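# Latch the snap trap's hold-down bar under the pedal

## Task

Complete the setting of the snap trap. The hold-down bar already rests across the hammer, which has been swung over, but the hammer is kept down only by arm2's fingertip pressing on it. If arm2 gets no new command it goes on pressing. If it is commanded to its current position it relaxes, and a hand pose command may also let it relax, so the hammer could spring free. At the end, the hold-down bar must be what keeps the hammer back. The yellow pedal must be tilted upward until the lip of its catch rests over the bar's tip. The trap must still lie flat on the table. Any number of the arms may be used.

## Robot and tools

Robots: three identical i2rt Big YAM arms, arm1, arm2 and arm3. Each has six joints, a five-fingered right hand and a wrist camera. Fixed room cameras are cam_high and cam_low; wrist cameras are arm1_cam_wrist, arm2_cam_wrist and arm3_cam_wrist. Foot (base_link) poses in the scene frame, each foot facing along its own +x: arm1 at (-0.065, -0.426, 0.746), turned about +90 degrees, so it faces +y. arm2 at (-0.504, 0.010, 0.748), facing +x. arm3 at (0.580, -0.006, 0.806), facing -x. The table tops are at z=0.720. Reach is about 1.07 m from the joint1 axis.

Frame: one shared scene frame in metres, origin on the floor, +z up. Hand poses are [x, y, z, qw, qx, qy, qz]. The hand point sits 0.045 m in front of the palm. Its +z runs along the straight fingers, +y points out of the palm, and +x runs across the palm away from the thumb. Straight fingertips reach 0.06 to 0.07 m past the point along +z and lie about 0.06 m behind it along -y. A wrist bracket on the little-finger side juts out and can strike things.

move: all arguments are optional. arm1, arm2 and arm3 each take their own object, and cameras is a list of camera names ("all", [] or names). An arm that is omitted keeps its previous command and may still be pushing. Each arm's object can hold:
- joints: absolute joint targets by name, in radians: joint1_rad -2.879..2.879 (base yaw, positive counter-clockwise from above), joint2_rad 0..3.141 (shoulder), joint3_rad 0..3.019 (elbow), joint4_rad -1.692..1.57 (hand pitch, positive raises the fingers), joint5_rad -1.57..1.57 (sideways swing, positive to the arm's right), joint6_rad -2.094..2.094 (roll, positive clockwise seen from behind). Hand keys are absolute values on a -1..1 scale: hand_little, hand_ring, hand_middle, hand_index and hand_thumb_bend, where +1 is straight and -1 is curled. hand_thumb_turn runs from +1 (beside the palm) to -1 (opposite the fingers). hand_force_limit -1..1 maps to about 0..10 N at the fingertip (15 N for the thumb). hand_speed -0.96..1, where -0.8 is the start value, and -0.94 or slower gives gentle grips.
- target: an absolute hand pose (7 numbers, as above) in the scene frame. The hand moves in a straight line toward it from its current hand_target. When target is used, joints may only carry hand_ keys.
- speed: top path speed, 0.002..0.5 m/s, default 0.25; rotation is limited to twice that in rad/s. It is only allowed together with target.
- min_time_s: 0.1..8 s, the minimum duration of that arm's joint motions.
All motions start together. All hand paths in one call end together, and the slowest sets the pace. Paths last 0.5 to 10 s, and a call lasts at most 15 s. Paths do not avoid obstacles or other arms. Hands lag behind their path, can end a centimetre or more off, and can overshoot the speed, especially when the arm is nearly straight. A move with no arm part returns the full state and images.

wait: seconds (0..10) plus optional cameras. Nothing new is commanded.
zoom_image: camera plus region [x0, y0, x1, y1] in pixels, at most 504x504, taken from that camera's most recent image.
show_instructions: no arguments; shows the reference image pages.
finished_scene: optional scene (1). It ends the scene for good, and the trap must stay set without help.

Results: a move line, for example "move: arm1 done; arm2 time_out", gives one word per arm that was sent motion. joint_status and hand_status report how each motion of the last accepted action ended. off_target means the joint stopped short and may still be pushing. time_out means the arm could not finish; its joints keep nearby targets and keep pushing, and on_its_own lists them. To relieve a push, command the joint its reported position. not_followed, "joint command not followed" and "pose unreachable" mean a self- or inter-arm collision check blocked the command, and the arm may keep retrying. hand_stopped_by gives, for little, ring, middle, index, thumb_bend and thumb_turn, one of moving, target, force, stalled or fault. The *_load_n values are fingertip forces in N, positive when pushed open. hand is the measured pose; hand_target is the pose the held joint targets would give. Joint velocities are in rad/s, and "within noise" means the arm is still. Joint torques include gravity, and numbers 3 and 4 wrap at ±28 N m. Arms left out of a call appear under "as last shown" and read "not commanded". The pictures line lists the order of the images. A refused call cancels the later move, wait and finished_scene calls in the same reply.

Fingers: a finger motor only starts when its target changes by at least 0.002. It stops when it reaches the target or when its load reaches hand_force_limit, and then locks. To grip harder, raise the limit and send a target more closed than the current reading; to release, send a target more open than the reading.

Cautions: keep arm2 pushing on the hammer until the bar and pedal catch have taken over. Do not re-send arm2 its current joints or give it a hand pose too early. Never let two robots press hard on each other, and never close a hand on another robot's fingers. Avoid hitting fixed or heavy parts, knocking objects out of the work area, dropping things, slamming, or pushing hard with the robot. Keep the trap flat on the table. Robots keep pushing even after contact. Long pushes or holding an arm stretched out heat the motors: a MOTOR HOT line warns of this, and at 100 °C the arm goes limp for 30 to 60 s (OVER-TEMPERATURE FAULT). The scene keeps running while you think, holding your last commands.

Each tool is called after "Emit:" as name([rows], argument=value, ...), one row to a line, values as JSON.

Reference images:

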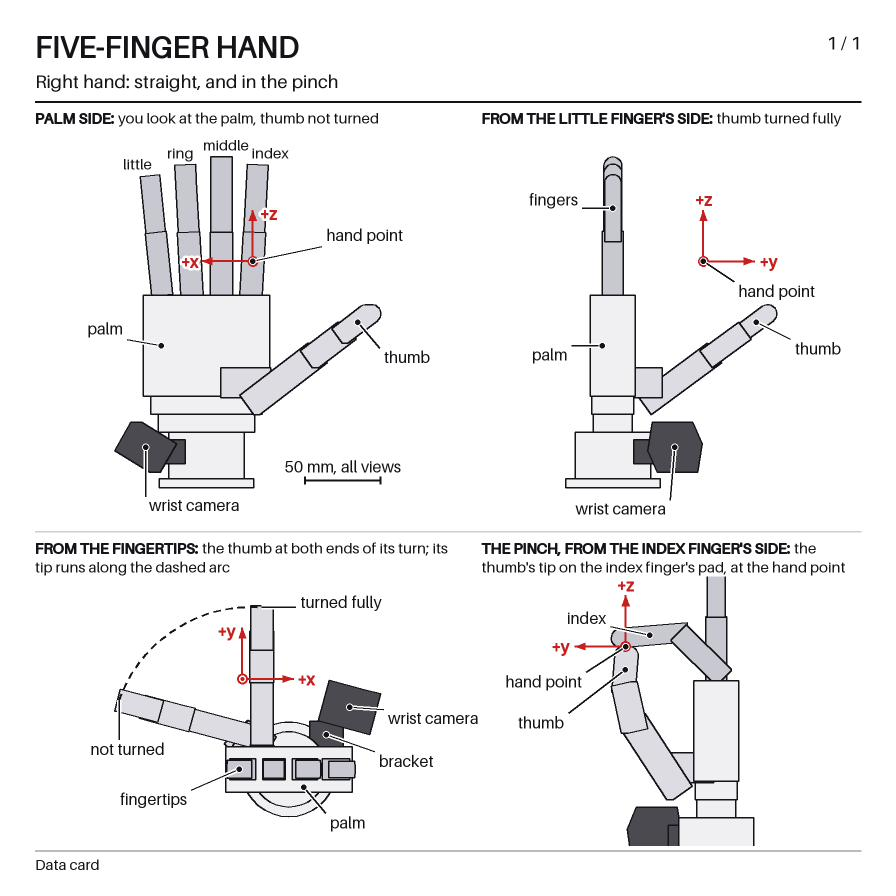

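## Session

Emit:
move()

Scene clock: 0.00 s.
Joint torques (N m): no reading
Heat: arm1: hottest joint2_rad 27 °C; arm2: hottest joint4_rad 24 °C; arm3: hottest joint2_rad 23 °C.
Joint velocities: within noise
arm1.joint_positions: joint1_rad=-0.871 joint2_rad=+0.613 joint3_rad=+1.425 joint4_rad=-1.507 joint5_rad=-0.165 joint6_rad=-1.423 hand_little=+1.000 hand_ring=+1.000 hand_middle=+1.000 hand_index=+1.000 hand_thumb_turn=+1.000 hand_thumb_bend=+1.000 hand_force_limit=+0.000 hand_speed=-0.800
arm1.joint_status: not commanded
arm1.hand_stopped_by: target,target,target,target,target,target
arm1.little_load_n: 0.0
arm1.ring_load_n: 0.0
arm1.middle_load_n: 0.0
arm1.index_load_n: 0.0
arm1.thumb_bend_load_n: 0.0
arm1.thumb_turn_load_n: 0.0
arm1.hand: x=+0.1032 y=-0.3155 z=+1.2210 quat_wxyz=(-0.237, +0.861, +0.274, +0.357) (m; scene frame)
arm1.hand_target: x=+0.1029 y=-0.3156 z=+1.2320 quat_wxyz=(-0.241, +0.855, +0.274, +0.368) (m; scene frame)
arm1.hand_status: not commanded
arm2.joint_positions: joint1_rad=+0.102 joint2_rad=+1.552 joint3_rad=+1.037 joint4_rad=-1.095 joint5_rad=-0.005 joint6_rad=-1.870 hand_little=+1.000 hand_ring=+1.000 hand_middle=+1.000 hand_index=+1.000 hand_thumb_turn=+1.000 hand_thumb_bend=+1.000 hand_force_limit=+0.000 hand_speed=-0.800
arm2.joint_status: not commanded
arm2.hand_stopped_by: target,target,target,target,target,target
arm2.little_load_n: 0.0
arm2.ring_load_n: 0.0
arm2.middle_load_n: 0.0
arm2.index_load_n: 0.0
arm2.thumb_bend_load_n: 0.0
arm2.thumb_turn_load_n: 0.0
arm2.hand: x=-0.1068 y=-0.0252 z=+0.8007 quat_wxyz=(-0.007, +0.982, +0.188, -0.021) (m; scene frame)
arm2.hand_target: x=-0.1882 y=-0.0314 z=+0.7086 quat_wxyz=(-0.024, +0.968, +0.184, -0.170) (m; scene frame)
arm2.hand_status: not commanded
arm3.joint_positions: joint1_rad=-0.855 joint2_rad=+0.617 joint3_rad=+1.324 joint4_rad=-1.153 joint5_rad=+0.156 joint6_rad=-0.863 hand_little=+1.000 hand_ring=+1.000 hand_middle=+1.000 hand_index=+1.000 hand_thumb_turn=+1.000 hand_thumb_bend=+1.000 hand_force_limit=+0.000 hand_speed=-0.800
arm3.joint_status: not commanded
arm3.hand_stopped_by: target,target,target,target,target,target
arm3.little_load_n: 0.0
arm3.ring_load_n: 0.0
arm3.middle_load_n: 0.0
arm3.index_load_n: 0.0
arm3.thumb_bend_load_n: 0.0
arm3.thumb_turn_load_n: 0.0
arm3.hand: x=+0.4477 y=+0.2181 z=+1.2885 quat_wxyz=(+0.523, -0.618, -0.577, -0.104) (m; scene frame)
arm3.hand_target: x=+0.4482 y=+0.2174 z=+1.3004 quat_wxyz=(+0.535, -0.614, -0.572, -0.104) (m; scene frame)
arm3.hand_status: not commanded
pictures: arm1_cam_wrist, arm2_cam_wrist, arm3_cam_wrist, cam_high, cam_low

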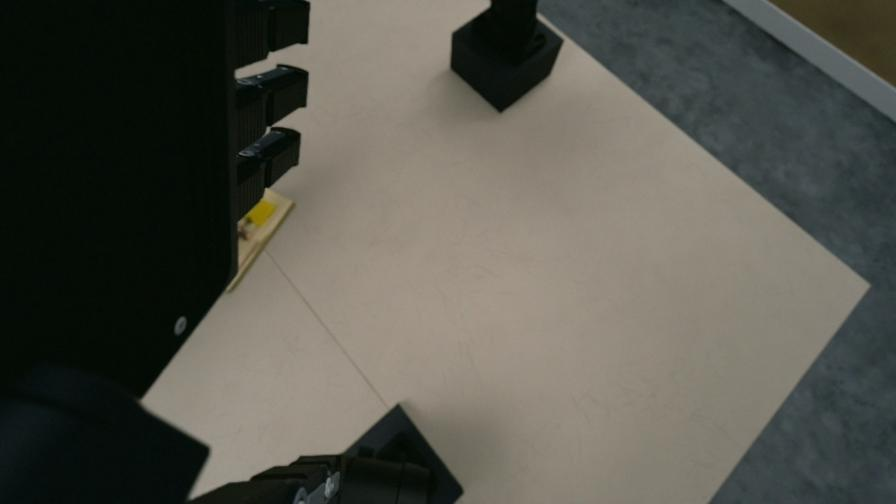

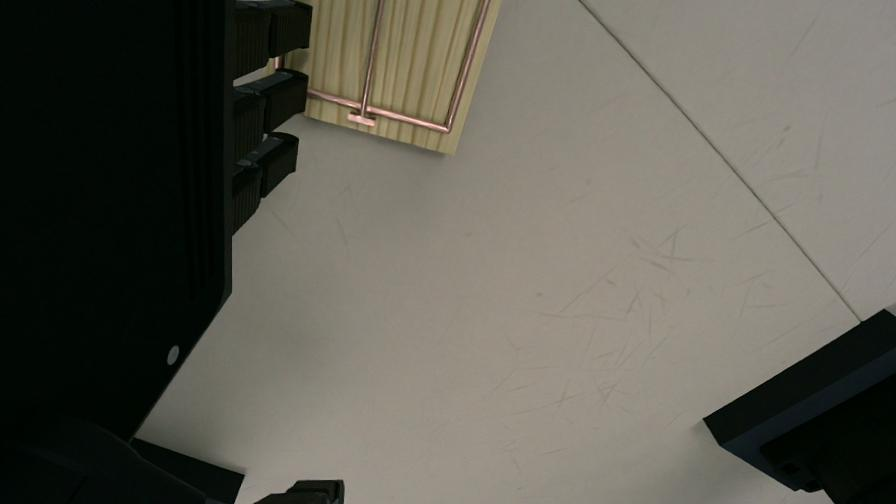

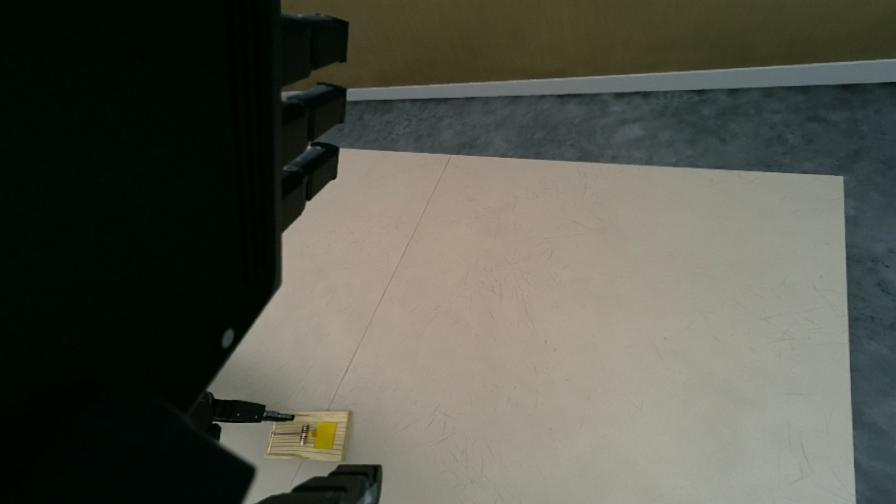

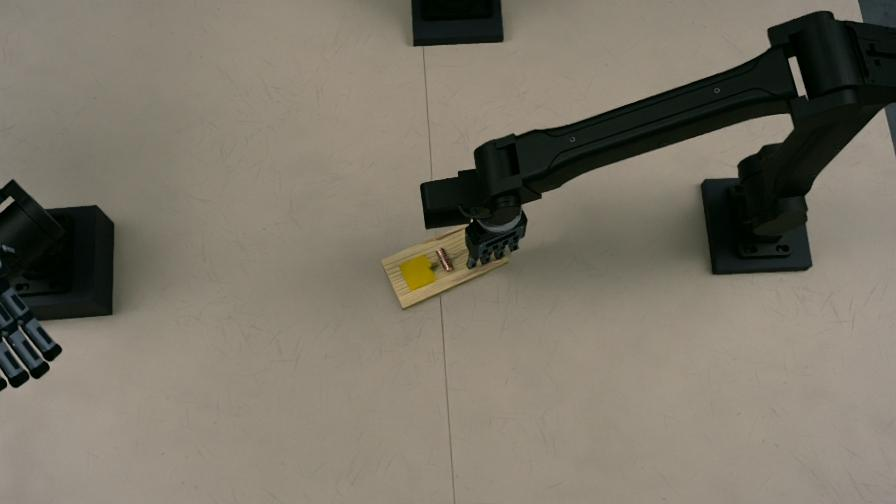

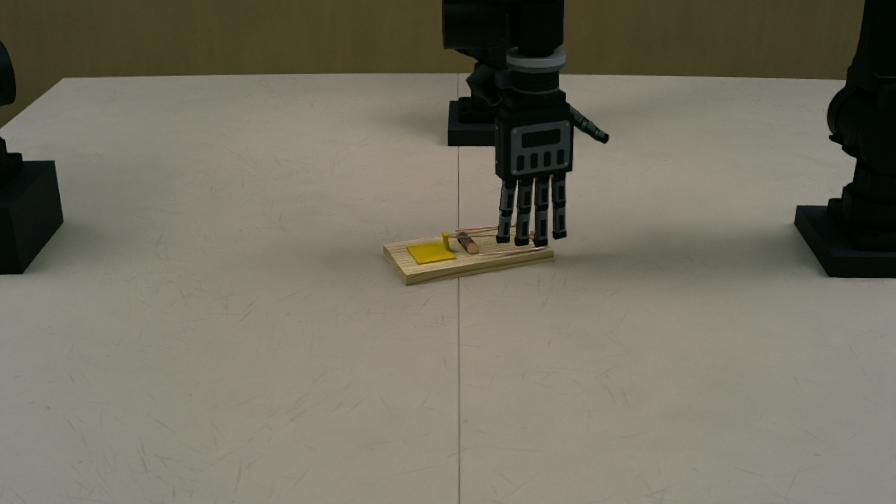

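Emit:
zoom_image(camera="cam_low", region=[370, 160, 610, 295])

Emit:
zoom_image(camera="cam_high", region=[370, 190, 540, 320])

Emit:
zoom_image(camera="arm3_cam_wrist", region=[180, 380, 380, 492])

Emit:
zoom_image(camera="arm2_cam_wrist", region=[200, 0, 540, 190])

Scaled by 2.100 from the camera's 896x504 image, which has a finer 1280x720 frame.

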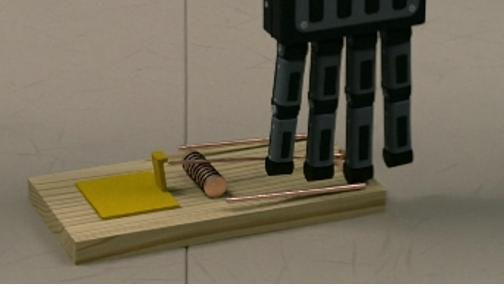

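Scaled by 2.965 from the camera's 896x504 image, which has a finer 1280x720 frame.

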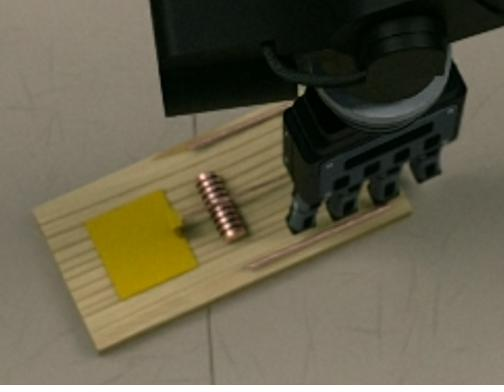

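Scaled by 2.520 from the camera's 896x504 image, which has a finer 1280x720 frame.

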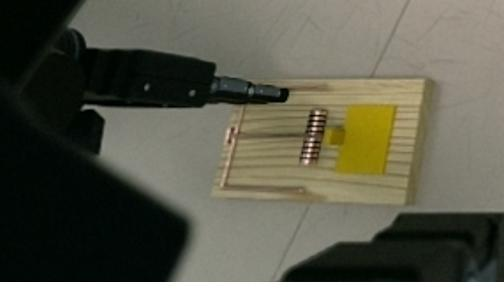

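Scaled by 1.482 from the camera's 896x504 image, which has a finer 1280x720 frame.

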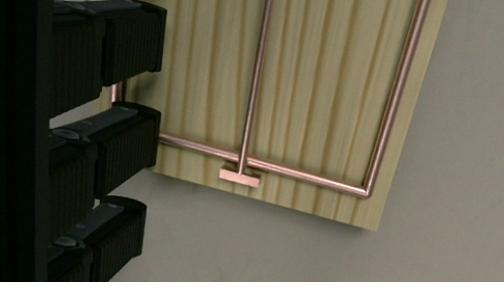

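Emit:
zoom_image(camera="cam_low", region=[430, 220, 490, 260])

Emit:
zoom_image(camera="cam_low", region=[480, 200, 570, 270])

Emit:
zoom_image(camera="arm3_cam_wrist", region=[250, 400, 360, 470])

Emit:
zoom_image(camera="cam_high", region=[380, 220, 460, 310])

Scaled by 8.400 from the camera's 896x504 image, which has a finer 1280x720 frame.

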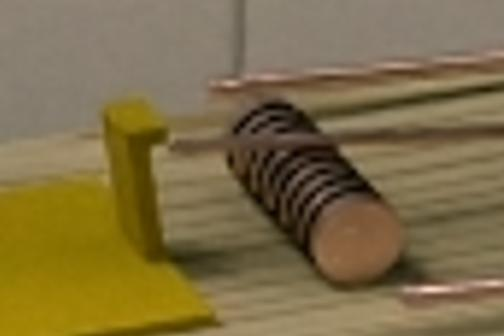

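Scaled by 5.600 from the camera's 896x504 image, which has a finer 1280x720 frame.

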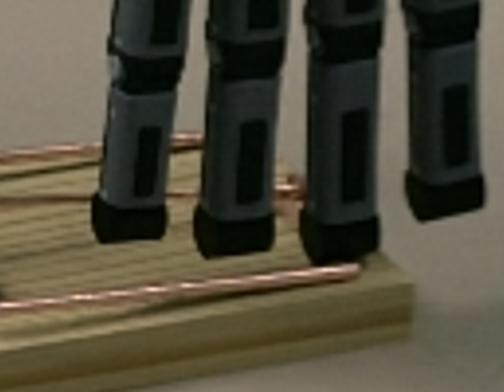

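Scaled by 4.582 from the camera's 896x504 image, which has a finer 1280x720 frame.

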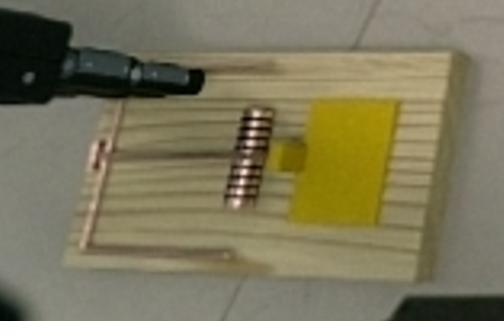

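Scaled by 5.600 from the camera's 896x504 image, which has a finer 1280x720 frame.

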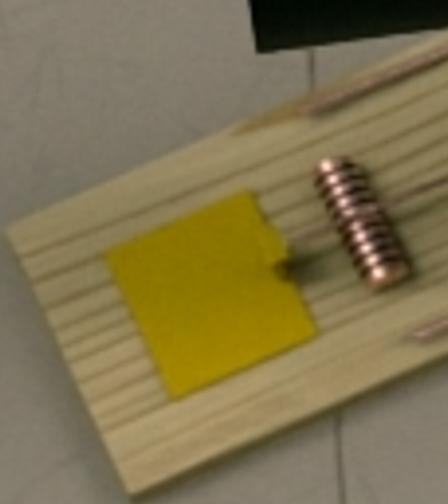

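Emit:
move(arm3={"target": [0.106, 0.137, 0.90, 0.420, 0.095, -0.902, 0.044], "speed": 0.35, "joints": {"hand_little": -1, "hand_ring": -1, "hand_middle": -1, "hand_thumb_turn": -1, "hand_speed": -0.3}}, cameras=["all"])

Scene clock: 198.40 s.
Joint torques (N m): arm1=[0.15 2.96 10.15 2.22 -0.02 -0.04] | arm2=[-0.67 4.72 -2.32 0.35 -0.08 -0.04] | arm3=[0.03 -7.47 9.43 1.74 -0.41 -0.13]
Heat: arm1: hottest joint3_rad 30 °C; arm2: hottest joint4_rad 23 °C; arm3: hottest joint3_rad 32 °C.
move: arm3 off_target
Joint velocities: within noise
arm1, arm2: as last shown
arm3.joint_positions: joint1_rad=-0.347 joint2_rad=+1.289 joint3_rad=+0.643 joint4_rad=-0.178 joint5_rad=-0.398 joint6_rad=-1.918 hand_little=-1.000 hand_ring=-1.000 hand_middle=-1.000 hand_index=+1.000 hand_thumb_turn=-1.000 hand_thumb_bend=+1.000 hand_force_limit=+0.000 hand_speed=-0.300
arm3.joint_status: all done
arm3.hand_stopped_by: target,target,target,target,target,target
arm3.little_load_n: 0.0
arm3.ring_load_n: 0.0
arm3.middle_load_n: 0.0
arm3.index_load_n: 0.0
arm3.thumb_bend_load_n: 0.0
arm3.thumb_turn_load_n: 0.5
arm3.hand: x=+0.1299 y=+0.1336 z=+0.8738 quat_wxyz=(+0.393, +0.080, -0.914, +0.055) (m; scene frame)
arm3.hand_target: x=+0.1075 y=+0.1364 z=+0.9007 quat_wxyz=(+0.420, +0.095, -0.902, +0.044) (m; scene frame)
arm3.hand_status: off_target (0.036 m and 4.0 deg from the pose sent, 0.524 m and 94.8 deg at the start)
pictures: arm1_cam_wrist, arm2_cam_wrist, arm3_cam_wrist, cam_high, cam_low
camera_calibration:
arm3_cam_wrist: T_world_to_cam=[[-0.354123, 0.926614, 0.126429, -0.186864], [0.89121, 0.375342, -0.254683, 0.0535216], [-0.283447, 0.0224858, -0.958724, 0.983768], [0, 0, 0, 1]] pos_world=[0.164974, 0.130941, 0.980418]

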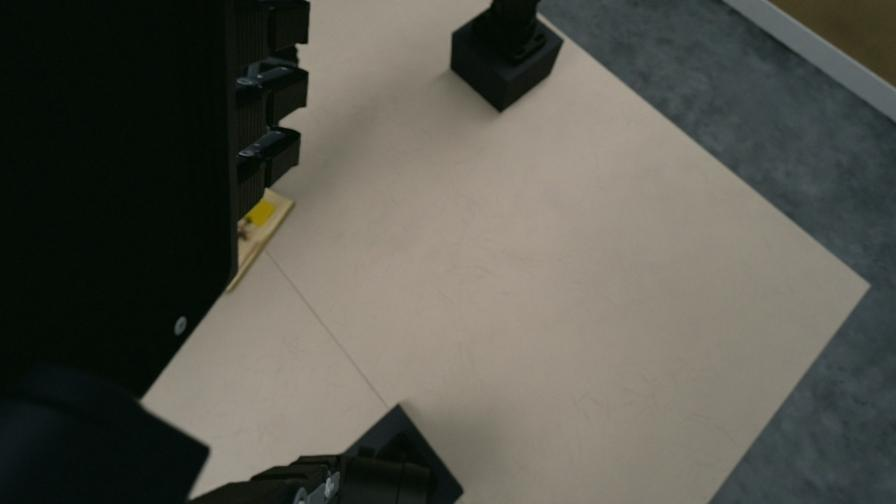

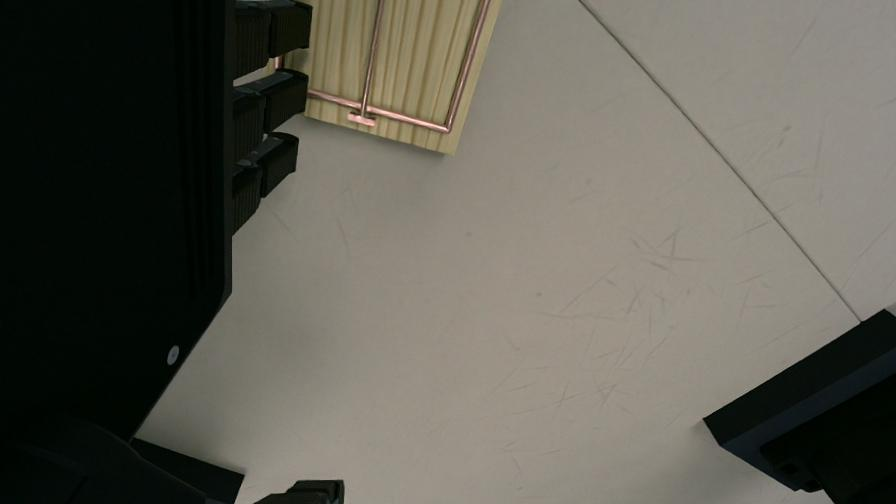

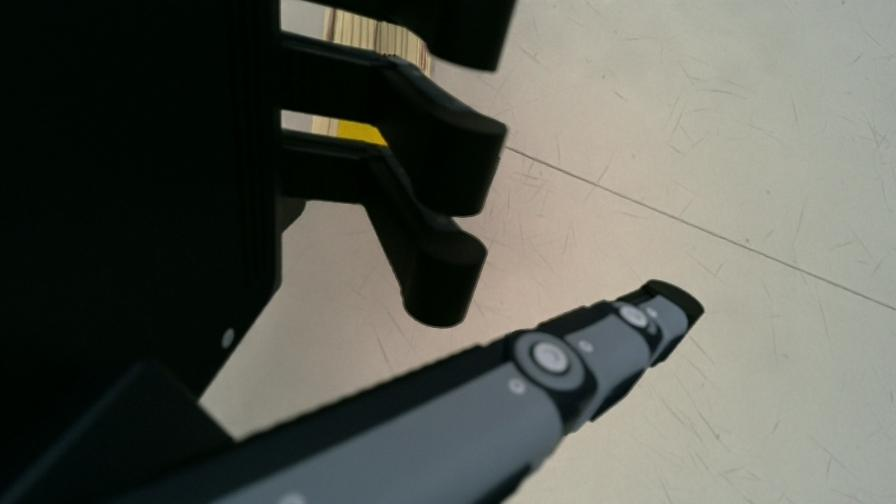

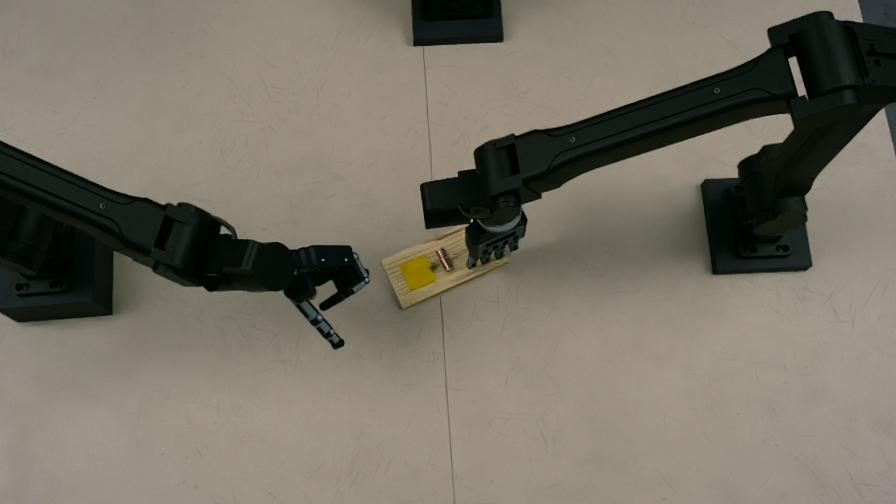

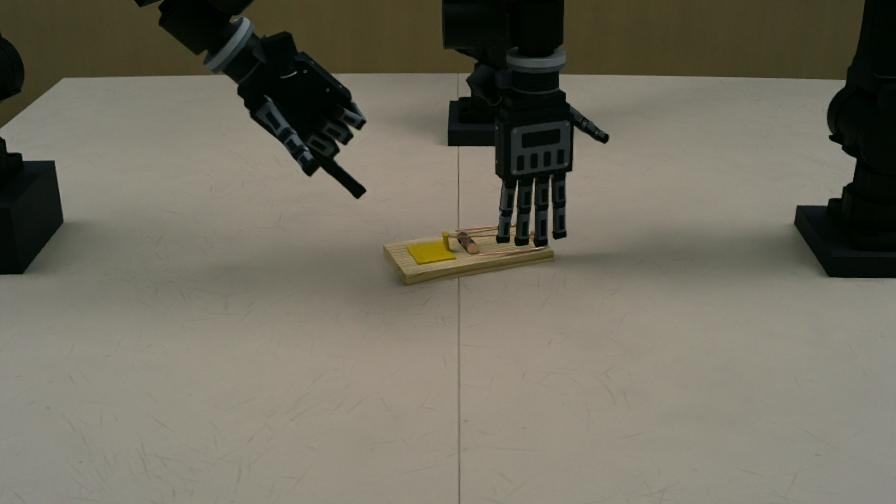

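Emit:
zoom_image(camera="cam_high", region=[280, 220, 460, 360])

Emit:
zoom_image(camera="cam_low", region=[300, 130, 480, 270])

Scaled by 2.800 from the camera's 896x504 image, which has a finer 1280x720 frame.

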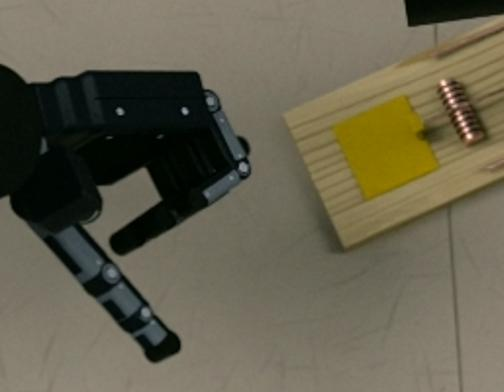

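Scaled by 2.800 from the camera's 896x504 image, which has a finer 1280x720 frame.

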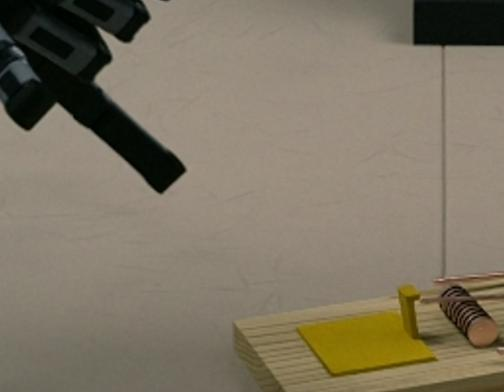

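Emit:
move(arm3={"target": [0.044, 0.126, 0.851, 0.420, 0.095, -0.902, 0.044], "speed": 0.1}, cameras=["arm3_cam_wrist", "cam_high", "cam_low"])

Emit:
zoom_image(camera="cam_high", region=[350, 210, 490, 320])

Emit:
zoom_image(camera="cam_low", region=[370, 190, 510, 290])

Scene clock: 231.40 s.
Joint torques (N m): arm1=[0.03 2.96 10.11 2.21 -0.03 -0.03] | arm2=[-0.67 4.72 -2.3 0.35 -0.08 -0.04] | arm3=[0.44 -9.58 8.49 1.81 -0.13 0.1]
Heat: arm1: hottest joint3_rad 30 °C; arm2: hottest joint4_rad 23 °C; arm3: hottest joint3_rad 32 °C.
move: arm3 off_target
Joint velocities: within noise
arm1, arm2: as last shown
arm1.thumb_bend_load_n: 0.5
arm2.thumb_bend_load_n: -0.5
arm3.joint_positions: joint1_rad=-0.275 joint2_rad=+1.527 joint3_rad=+0.733 joint4_rad=+0.003 joint5_rad=-0.350 joint6_rad=-1.887 hand_little=-1.000 hand_ring=-1.000 hand_middle=-1.000 hand_index=+1.000 hand_thumb_turn=-1.000 hand_thumb_bend=+1.000 hand_force_limit=+0.000 hand_speed=-0.300
arm3.joint_status: not commanded
arm3.hand_stopped_by: target,target,target,target,target,target
arm3.little_load_n: 0.0
arm3.ring_load_n: 0.0
arm3.middle_load_n: 0.0
arm3.index_load_n: 0.0
arm3.thumb_bend_load_n: 0.0
arm3.thumb_turn_load_n: 0.0
arm3.hand: x=+0.0662 y=+0.1254 z=+0.8338 quat_wxyz=(+0.400, +0.093, -0.911, +0.049) (m; scene frame)
arm3.hand_target: x=+0.0451 y=+0.1257 z=+0.8517 quat_wxyz=(+0.420, +0.095, -0.901, +0.044) (m; scene frame)
arm3.hand_status: off_target (0.028 m and 2.6 deg from the pose sent, 0.089 m and 4.0 deg at the start)
pictures: arm3_cam_wrist, cam_high, cam_low
camera_calibration:
arm3_cam_wrist: T_world_to_cam=[[-0.369232, 0.916969, 0.151114, -0.215099], [0.8797, 0.39729, -0.26132, 0.10689], [-0.299658, 0.0364468, -0.95335, 0.922338], [0, 0, 0, 1]] pos_world=[0.102934, 0.121157, 0.939748]

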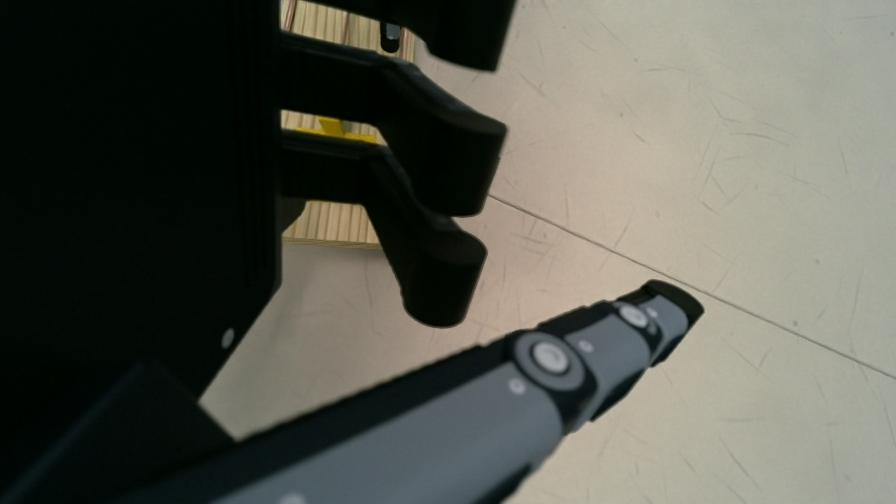

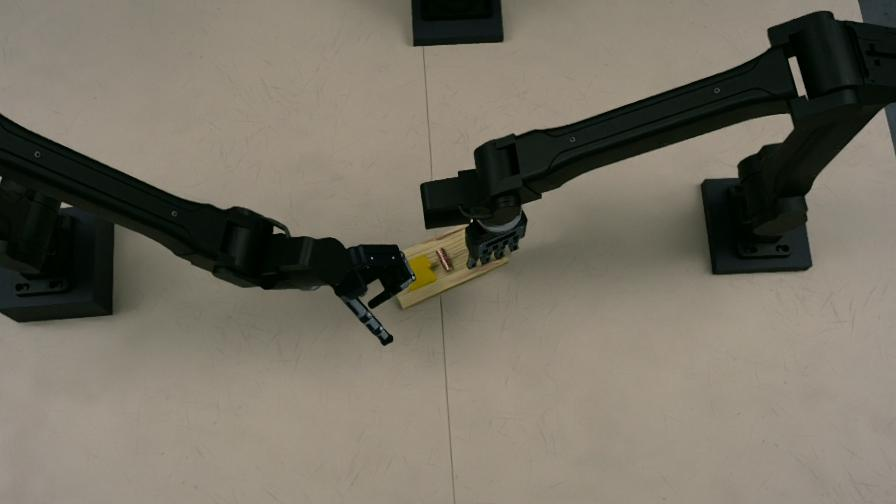

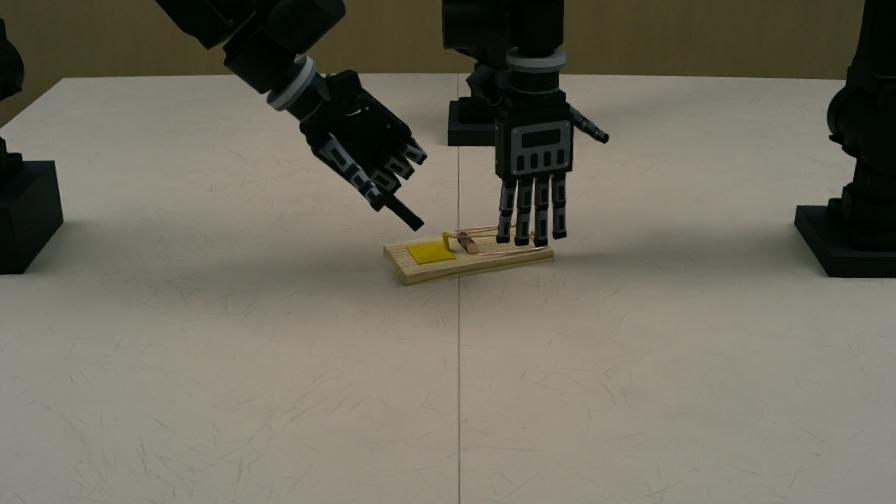

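Scaled by 3.600 from the camera's 896x504 image, which has a finer 1280x720 frame.

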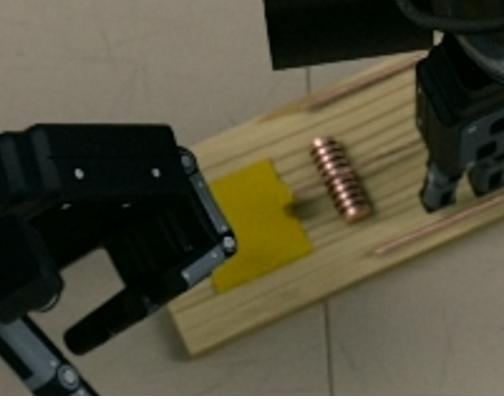

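Scaled by 3.600 from the camera's 896x504 image, which has a finer 1280x720 frame.

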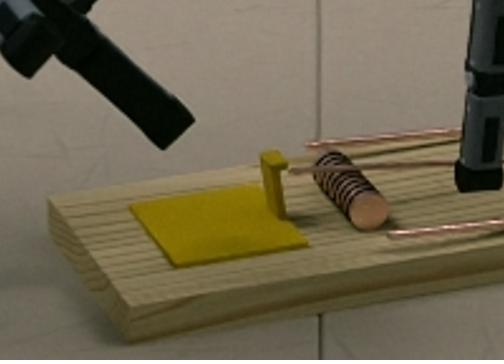

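Emit:
zoom_image(camera="arm3_cam_wrist", region=[270, 90, 410, 210])

Scaled by 3.600 from the camera's 896x504 image, which has a finer 1280x720 frame.

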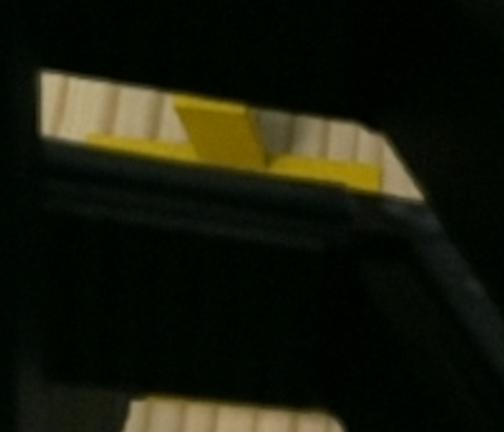

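Emit:
move(arm3={"target": [0.0324, 0.118, 0.825, 0.420, 0.095, -0.902, 0.044], "speed": 0.06}, cameras=["arm3_cam_wrist", "cam_high", "cam_low"])

Emit:
zoom_image(camera="cam_low", region=[400, 200, 500, 270])

Emit:
zoom_image(camera="arm3_cam_wrist", region=[270, 90, 410, 210])

Scene clock: 260.13 s.
Joint torques (N m): arm1=[0.09 2.96 10.15 2.24 -0.02 -0.03] | arm2=[-0.67 4.66 -2.3 0.35 -0.08 -0.03] | arm3=[0.32 -9.99 8.02 1.84 -0.07 0.08]
Heat: arm1: hottest joint3_rad 30 °C; arm2: hottest joint4_rad 23 °C; arm3: hottest joint3_rad 32 °C.
move: arm3 off_target
Joint velocities: within noise
arm1, arm2: as last shown
arm1.index_load_n: -0.5
arm1.thumb_bend_load_n: -0.5
arm2.thumb_bend_load_n: 0.0
arm3.joint_positions: joint1_rad=-0.250 joint2_rad=+1.606 joint3_rad=+0.738 joint4_rad=+0.086 joint5_rad=-0.331 joint6_rad=-1.869 hand_little=-1.000 hand_ring=-1.000 hand_middle=-1.000 hand_index=+1.000 hand_thumb_turn=-1.000 hand_thumb_bend=+1.000 hand_force_limit=+0.000 hand_speed=-0.300
arm3.joint_status: not commanded
arm3.hand_stopped_by: target,target,target,target,target,target
arm3.little_load_n: 0.0
arm3.ring_load_n: 0.5
arm3.middle_load_n: 0.0
arm3.index_load_n: 0.0
arm3.thumb_bend_load_n: 0.0
arm3.thumb_turn_load_n: 0.0
arm3.hand: x=+0.0543 y=+0.1184 z=+0.8103 quat_wxyz=(+0.401, +0.093, -0.910, +0.048) (m; scene frame)
arm3.hand_target: x=+0.0334 y=+0.1177 z=+0.8257 quat_wxyz=(+0.420, +0.095, -0.901, +0.044) (m; scene frame)
arm3.hand_status: off_target (0.026 m and 2.4 deg from the pose sent, 0.036 m and 2.6 deg at the start)
pictures: arm3_cam_wrist, cam_high, cam_low
camera_calibration:
arm3_cam_wrist: T_world_to_cam=[[-0.368291, 0.916838, 0.154172, -0.212049], [0.879133, 0.397384, -0.26308, 0.115352], [-0.302467, 0.038648, -0.952376, 0.895771], [0, 0, 0, 1]] pos_world=[0.0914351, 0.113956, 0.91615]

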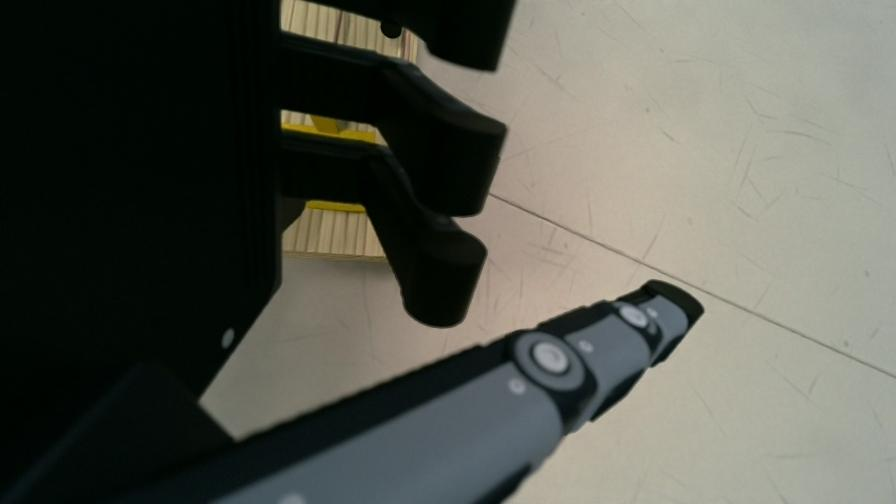

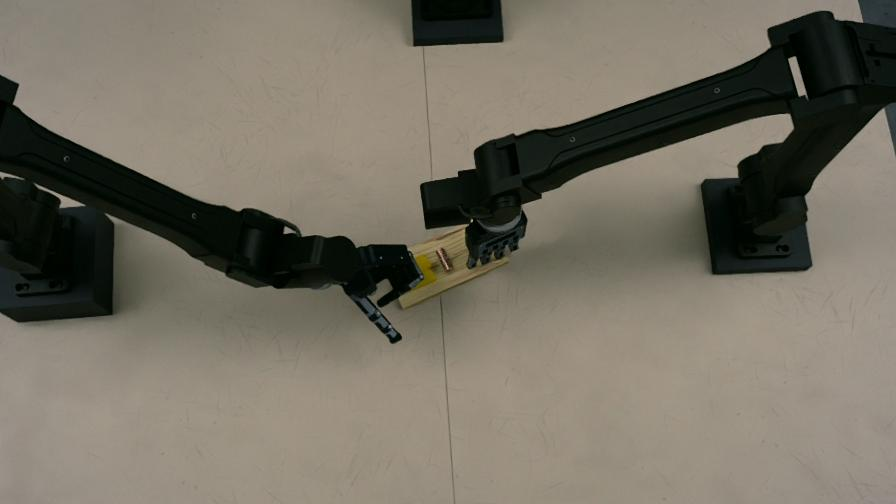

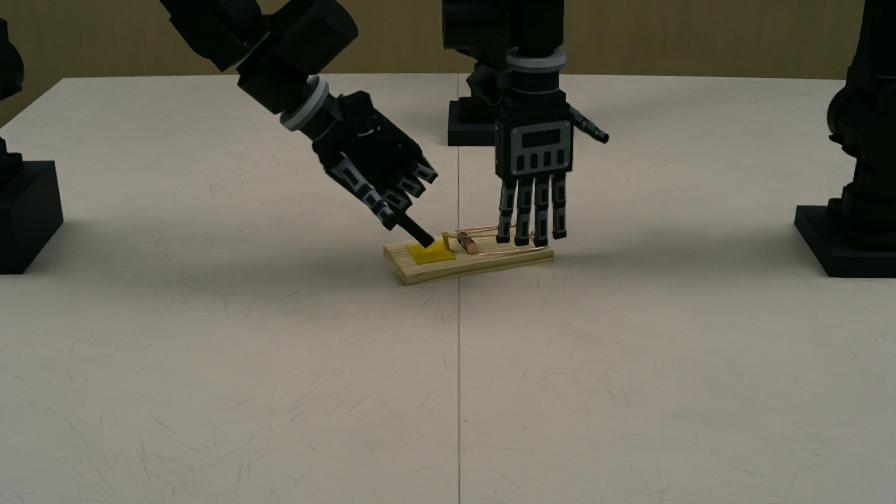

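Scaled by 5.040 from the camera's 896x504 image, which has a finer 1280x720 frame.

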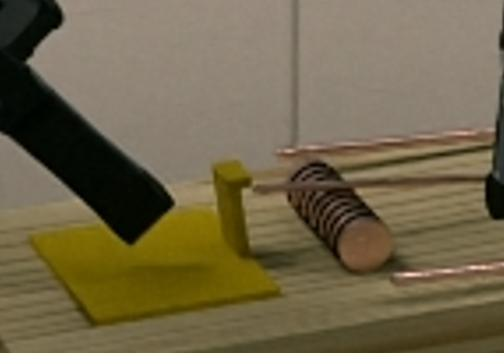

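Scaled by 3.600 from the camera's 896x504 image, which has a finer 1280x720 frame.

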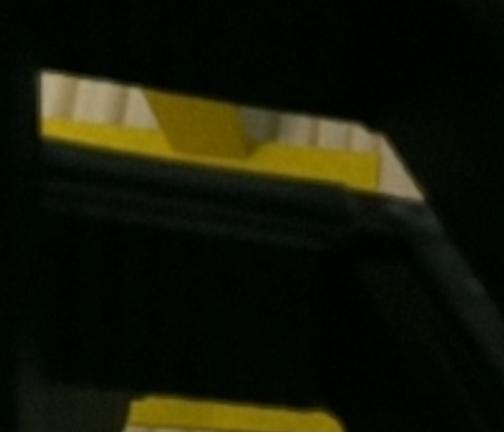

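Emit:
move(arm3={"target": [0.0225, 0.114, 0.825, 0.420, 0.095, -0.902, 0.044], "speed": 0.03}, cameras=["arm3_cam_wrist", "cam_low"])

Emit:
zoom_image(camera="cam_low", region=[400, 200, 500, 270])

Emit:
zoom_image(camera="arm3_cam_wrist", region=[270, 90, 410, 210])

Scene clock: 273.83 s.
Joint torques (N m): arm1=[0.03 3.14 10.17 2.19 -0.03 -0.03] | arm2=[-0.67 4.66 -2.3 0.35 -0.08 -0.04] | arm3=[0.5 -9.88 8.35 1.76 -0.09 0.08]
Heat: arm1: hottest joint3_rad 30 °C; arm2: hottest joint4_rad 23 °C; arm3: hottest joint3_rad 31 °C.
move: arm3 off_target
Joint velocities: within noise
arm1: as last shown
arm1.thumb_bend_load_n: 0.5
arm2.joint_positions: joint1_rad=+0.102 joint2_rad=+1.552 joint3_rad=+1.037 joint4_rad=-1.095 joint5_rad=-0.005 joint6_rad=-1.870 hand_little=+1.000 hand_ring=+1.000 hand_middle=+1.000 hand_index=+1.000 hand_thumb_turn=+1.000 hand_thumb_bend=+1.000 hand_force_limit=+0.000 hand_speed=-0.800
arm2.joint_status: not commanded
arm2.hand_stopped_by: target,target,target,target,target,target
arm2.little_load_n: -0.5
arm2.ring_load_n: 0.0
arm2.middle_load_n: 0.0
arm2.index_load_n: 0.0
arm2.thumb_bend_load_n: 0.0
arm2.thumb_turn_load_n: 0.0
arm2.hand: x=-0.1068 y=-0.0252 z=+0.8007 quat_wxyz=(-0.007, +0.982, +0.188, -0.021) (m; scene frame)
arm2.hand_target: x=-0.1882 y=-0.0314 z=+0.7086 quat_wxyz=(-0.024, +0.968, +0.184, -0.170) (m; scene frame)
arm2.hand_status: not commanded
arm3.joint_positions: joint1_rad=-0.238 joint2_rad=+1.616 joint3_rad=+0.758 joint4_rad=+0.086 joint5_rad=-0.321 joint6_rad=-1.860 hand_little=-1.000 hand_ring=-1.000 hand_middle=-1.000 hand_index=+1.000 hand_thumb_turn=-1.000 hand_thumb_bend=+1.000 hand_force_limit=+0.000 hand_speed=-0.300
arm3.joint_status: not commanded
arm3.hand_stopped_by: target,target,target,target,target,target
arm3.little_load_n: 0.0
arm3.ring_load_n: 0.0
arm3.middle_load_n: 0.0
arm3.index_load_n: 0.0
arm3.thumb_bend_load_n: 0.0
arm3.thumb_turn_load_n: 0.0
arm3.hand: x=+0.0450 y=+0.1158 z=+0.8135 quat_wxyz=(+0.404, +0.093, -0.909, +0.046) (m; scene frame)
arm3.hand_target: x=+0.0236 y=+0.1137 z=+0.8256 quat_wxyz=(+0.420, +0.095, -0.902, +0.044) (m; scene frame)
arm3.hand_status: off_target (0.025 m and 2.0 deg from the pose sent, 0.035 m and 2.4 deg at the start)
pictures: arm3_cam_wrist, cam_low
led back after a hold (arm3 arm): the arm was led back toward your command in small steps, so it may still be short of it.
pose unreachable (arm3 arm): on one or more control steps of this call this arm could not follow its commanded pose, so it was not sent that pose on those steps. It may still have moved: this result reports where it is.
cause: moving toward the commanded pose would bring a part of the arm too close to another arm (this arm's hand and a part of the arm2 arm, at the place that arm is still heading or pushing toward).
camera_calibration:
arm3_cam_wrist: T_world_to_cam=[[-0.365936, 0.91689, 0.159383, -0.217956], [0.877849, 0.39694, -0.267993, 0.12941], [-0.308986, 0.041846, -0.950146, 0.894211], [0, 0, 0, 1]] pos_world=[0.0829385, 0.111055, 0.91905]

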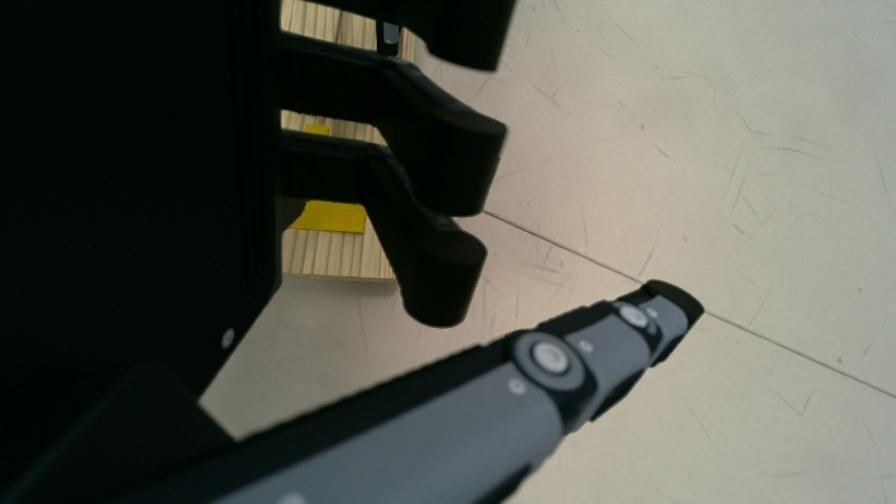

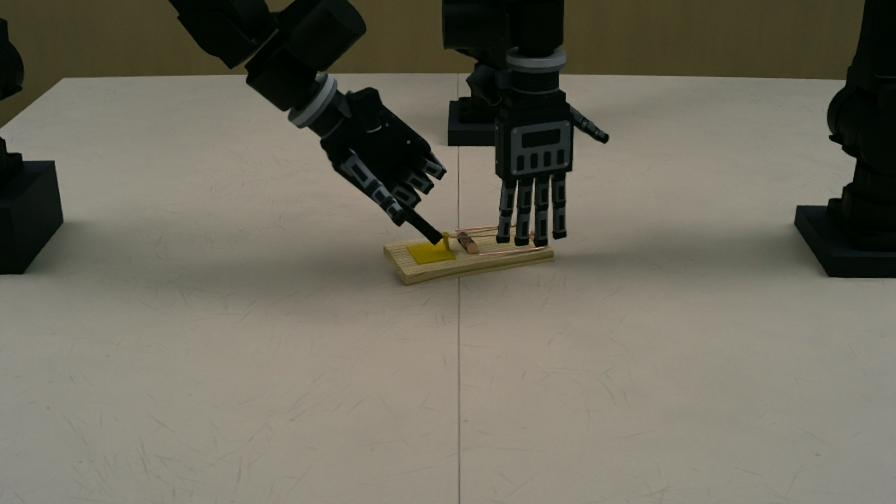

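Scaled by 5.040 from the camera's 896x504 image, which has a finer 1280x720 frame.

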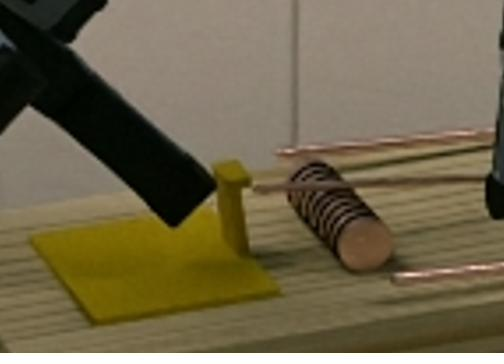

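Scaled by 3.600 from the camera's 896x504 image, which has a finer 1280x720 frame.

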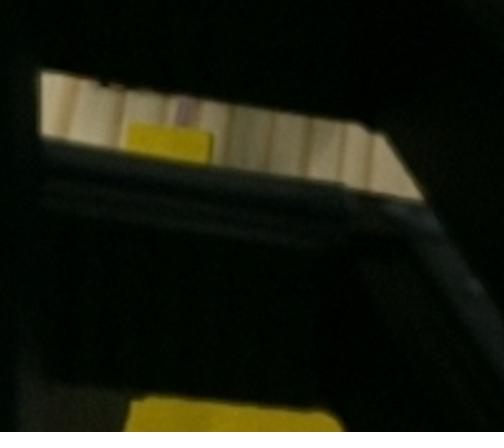

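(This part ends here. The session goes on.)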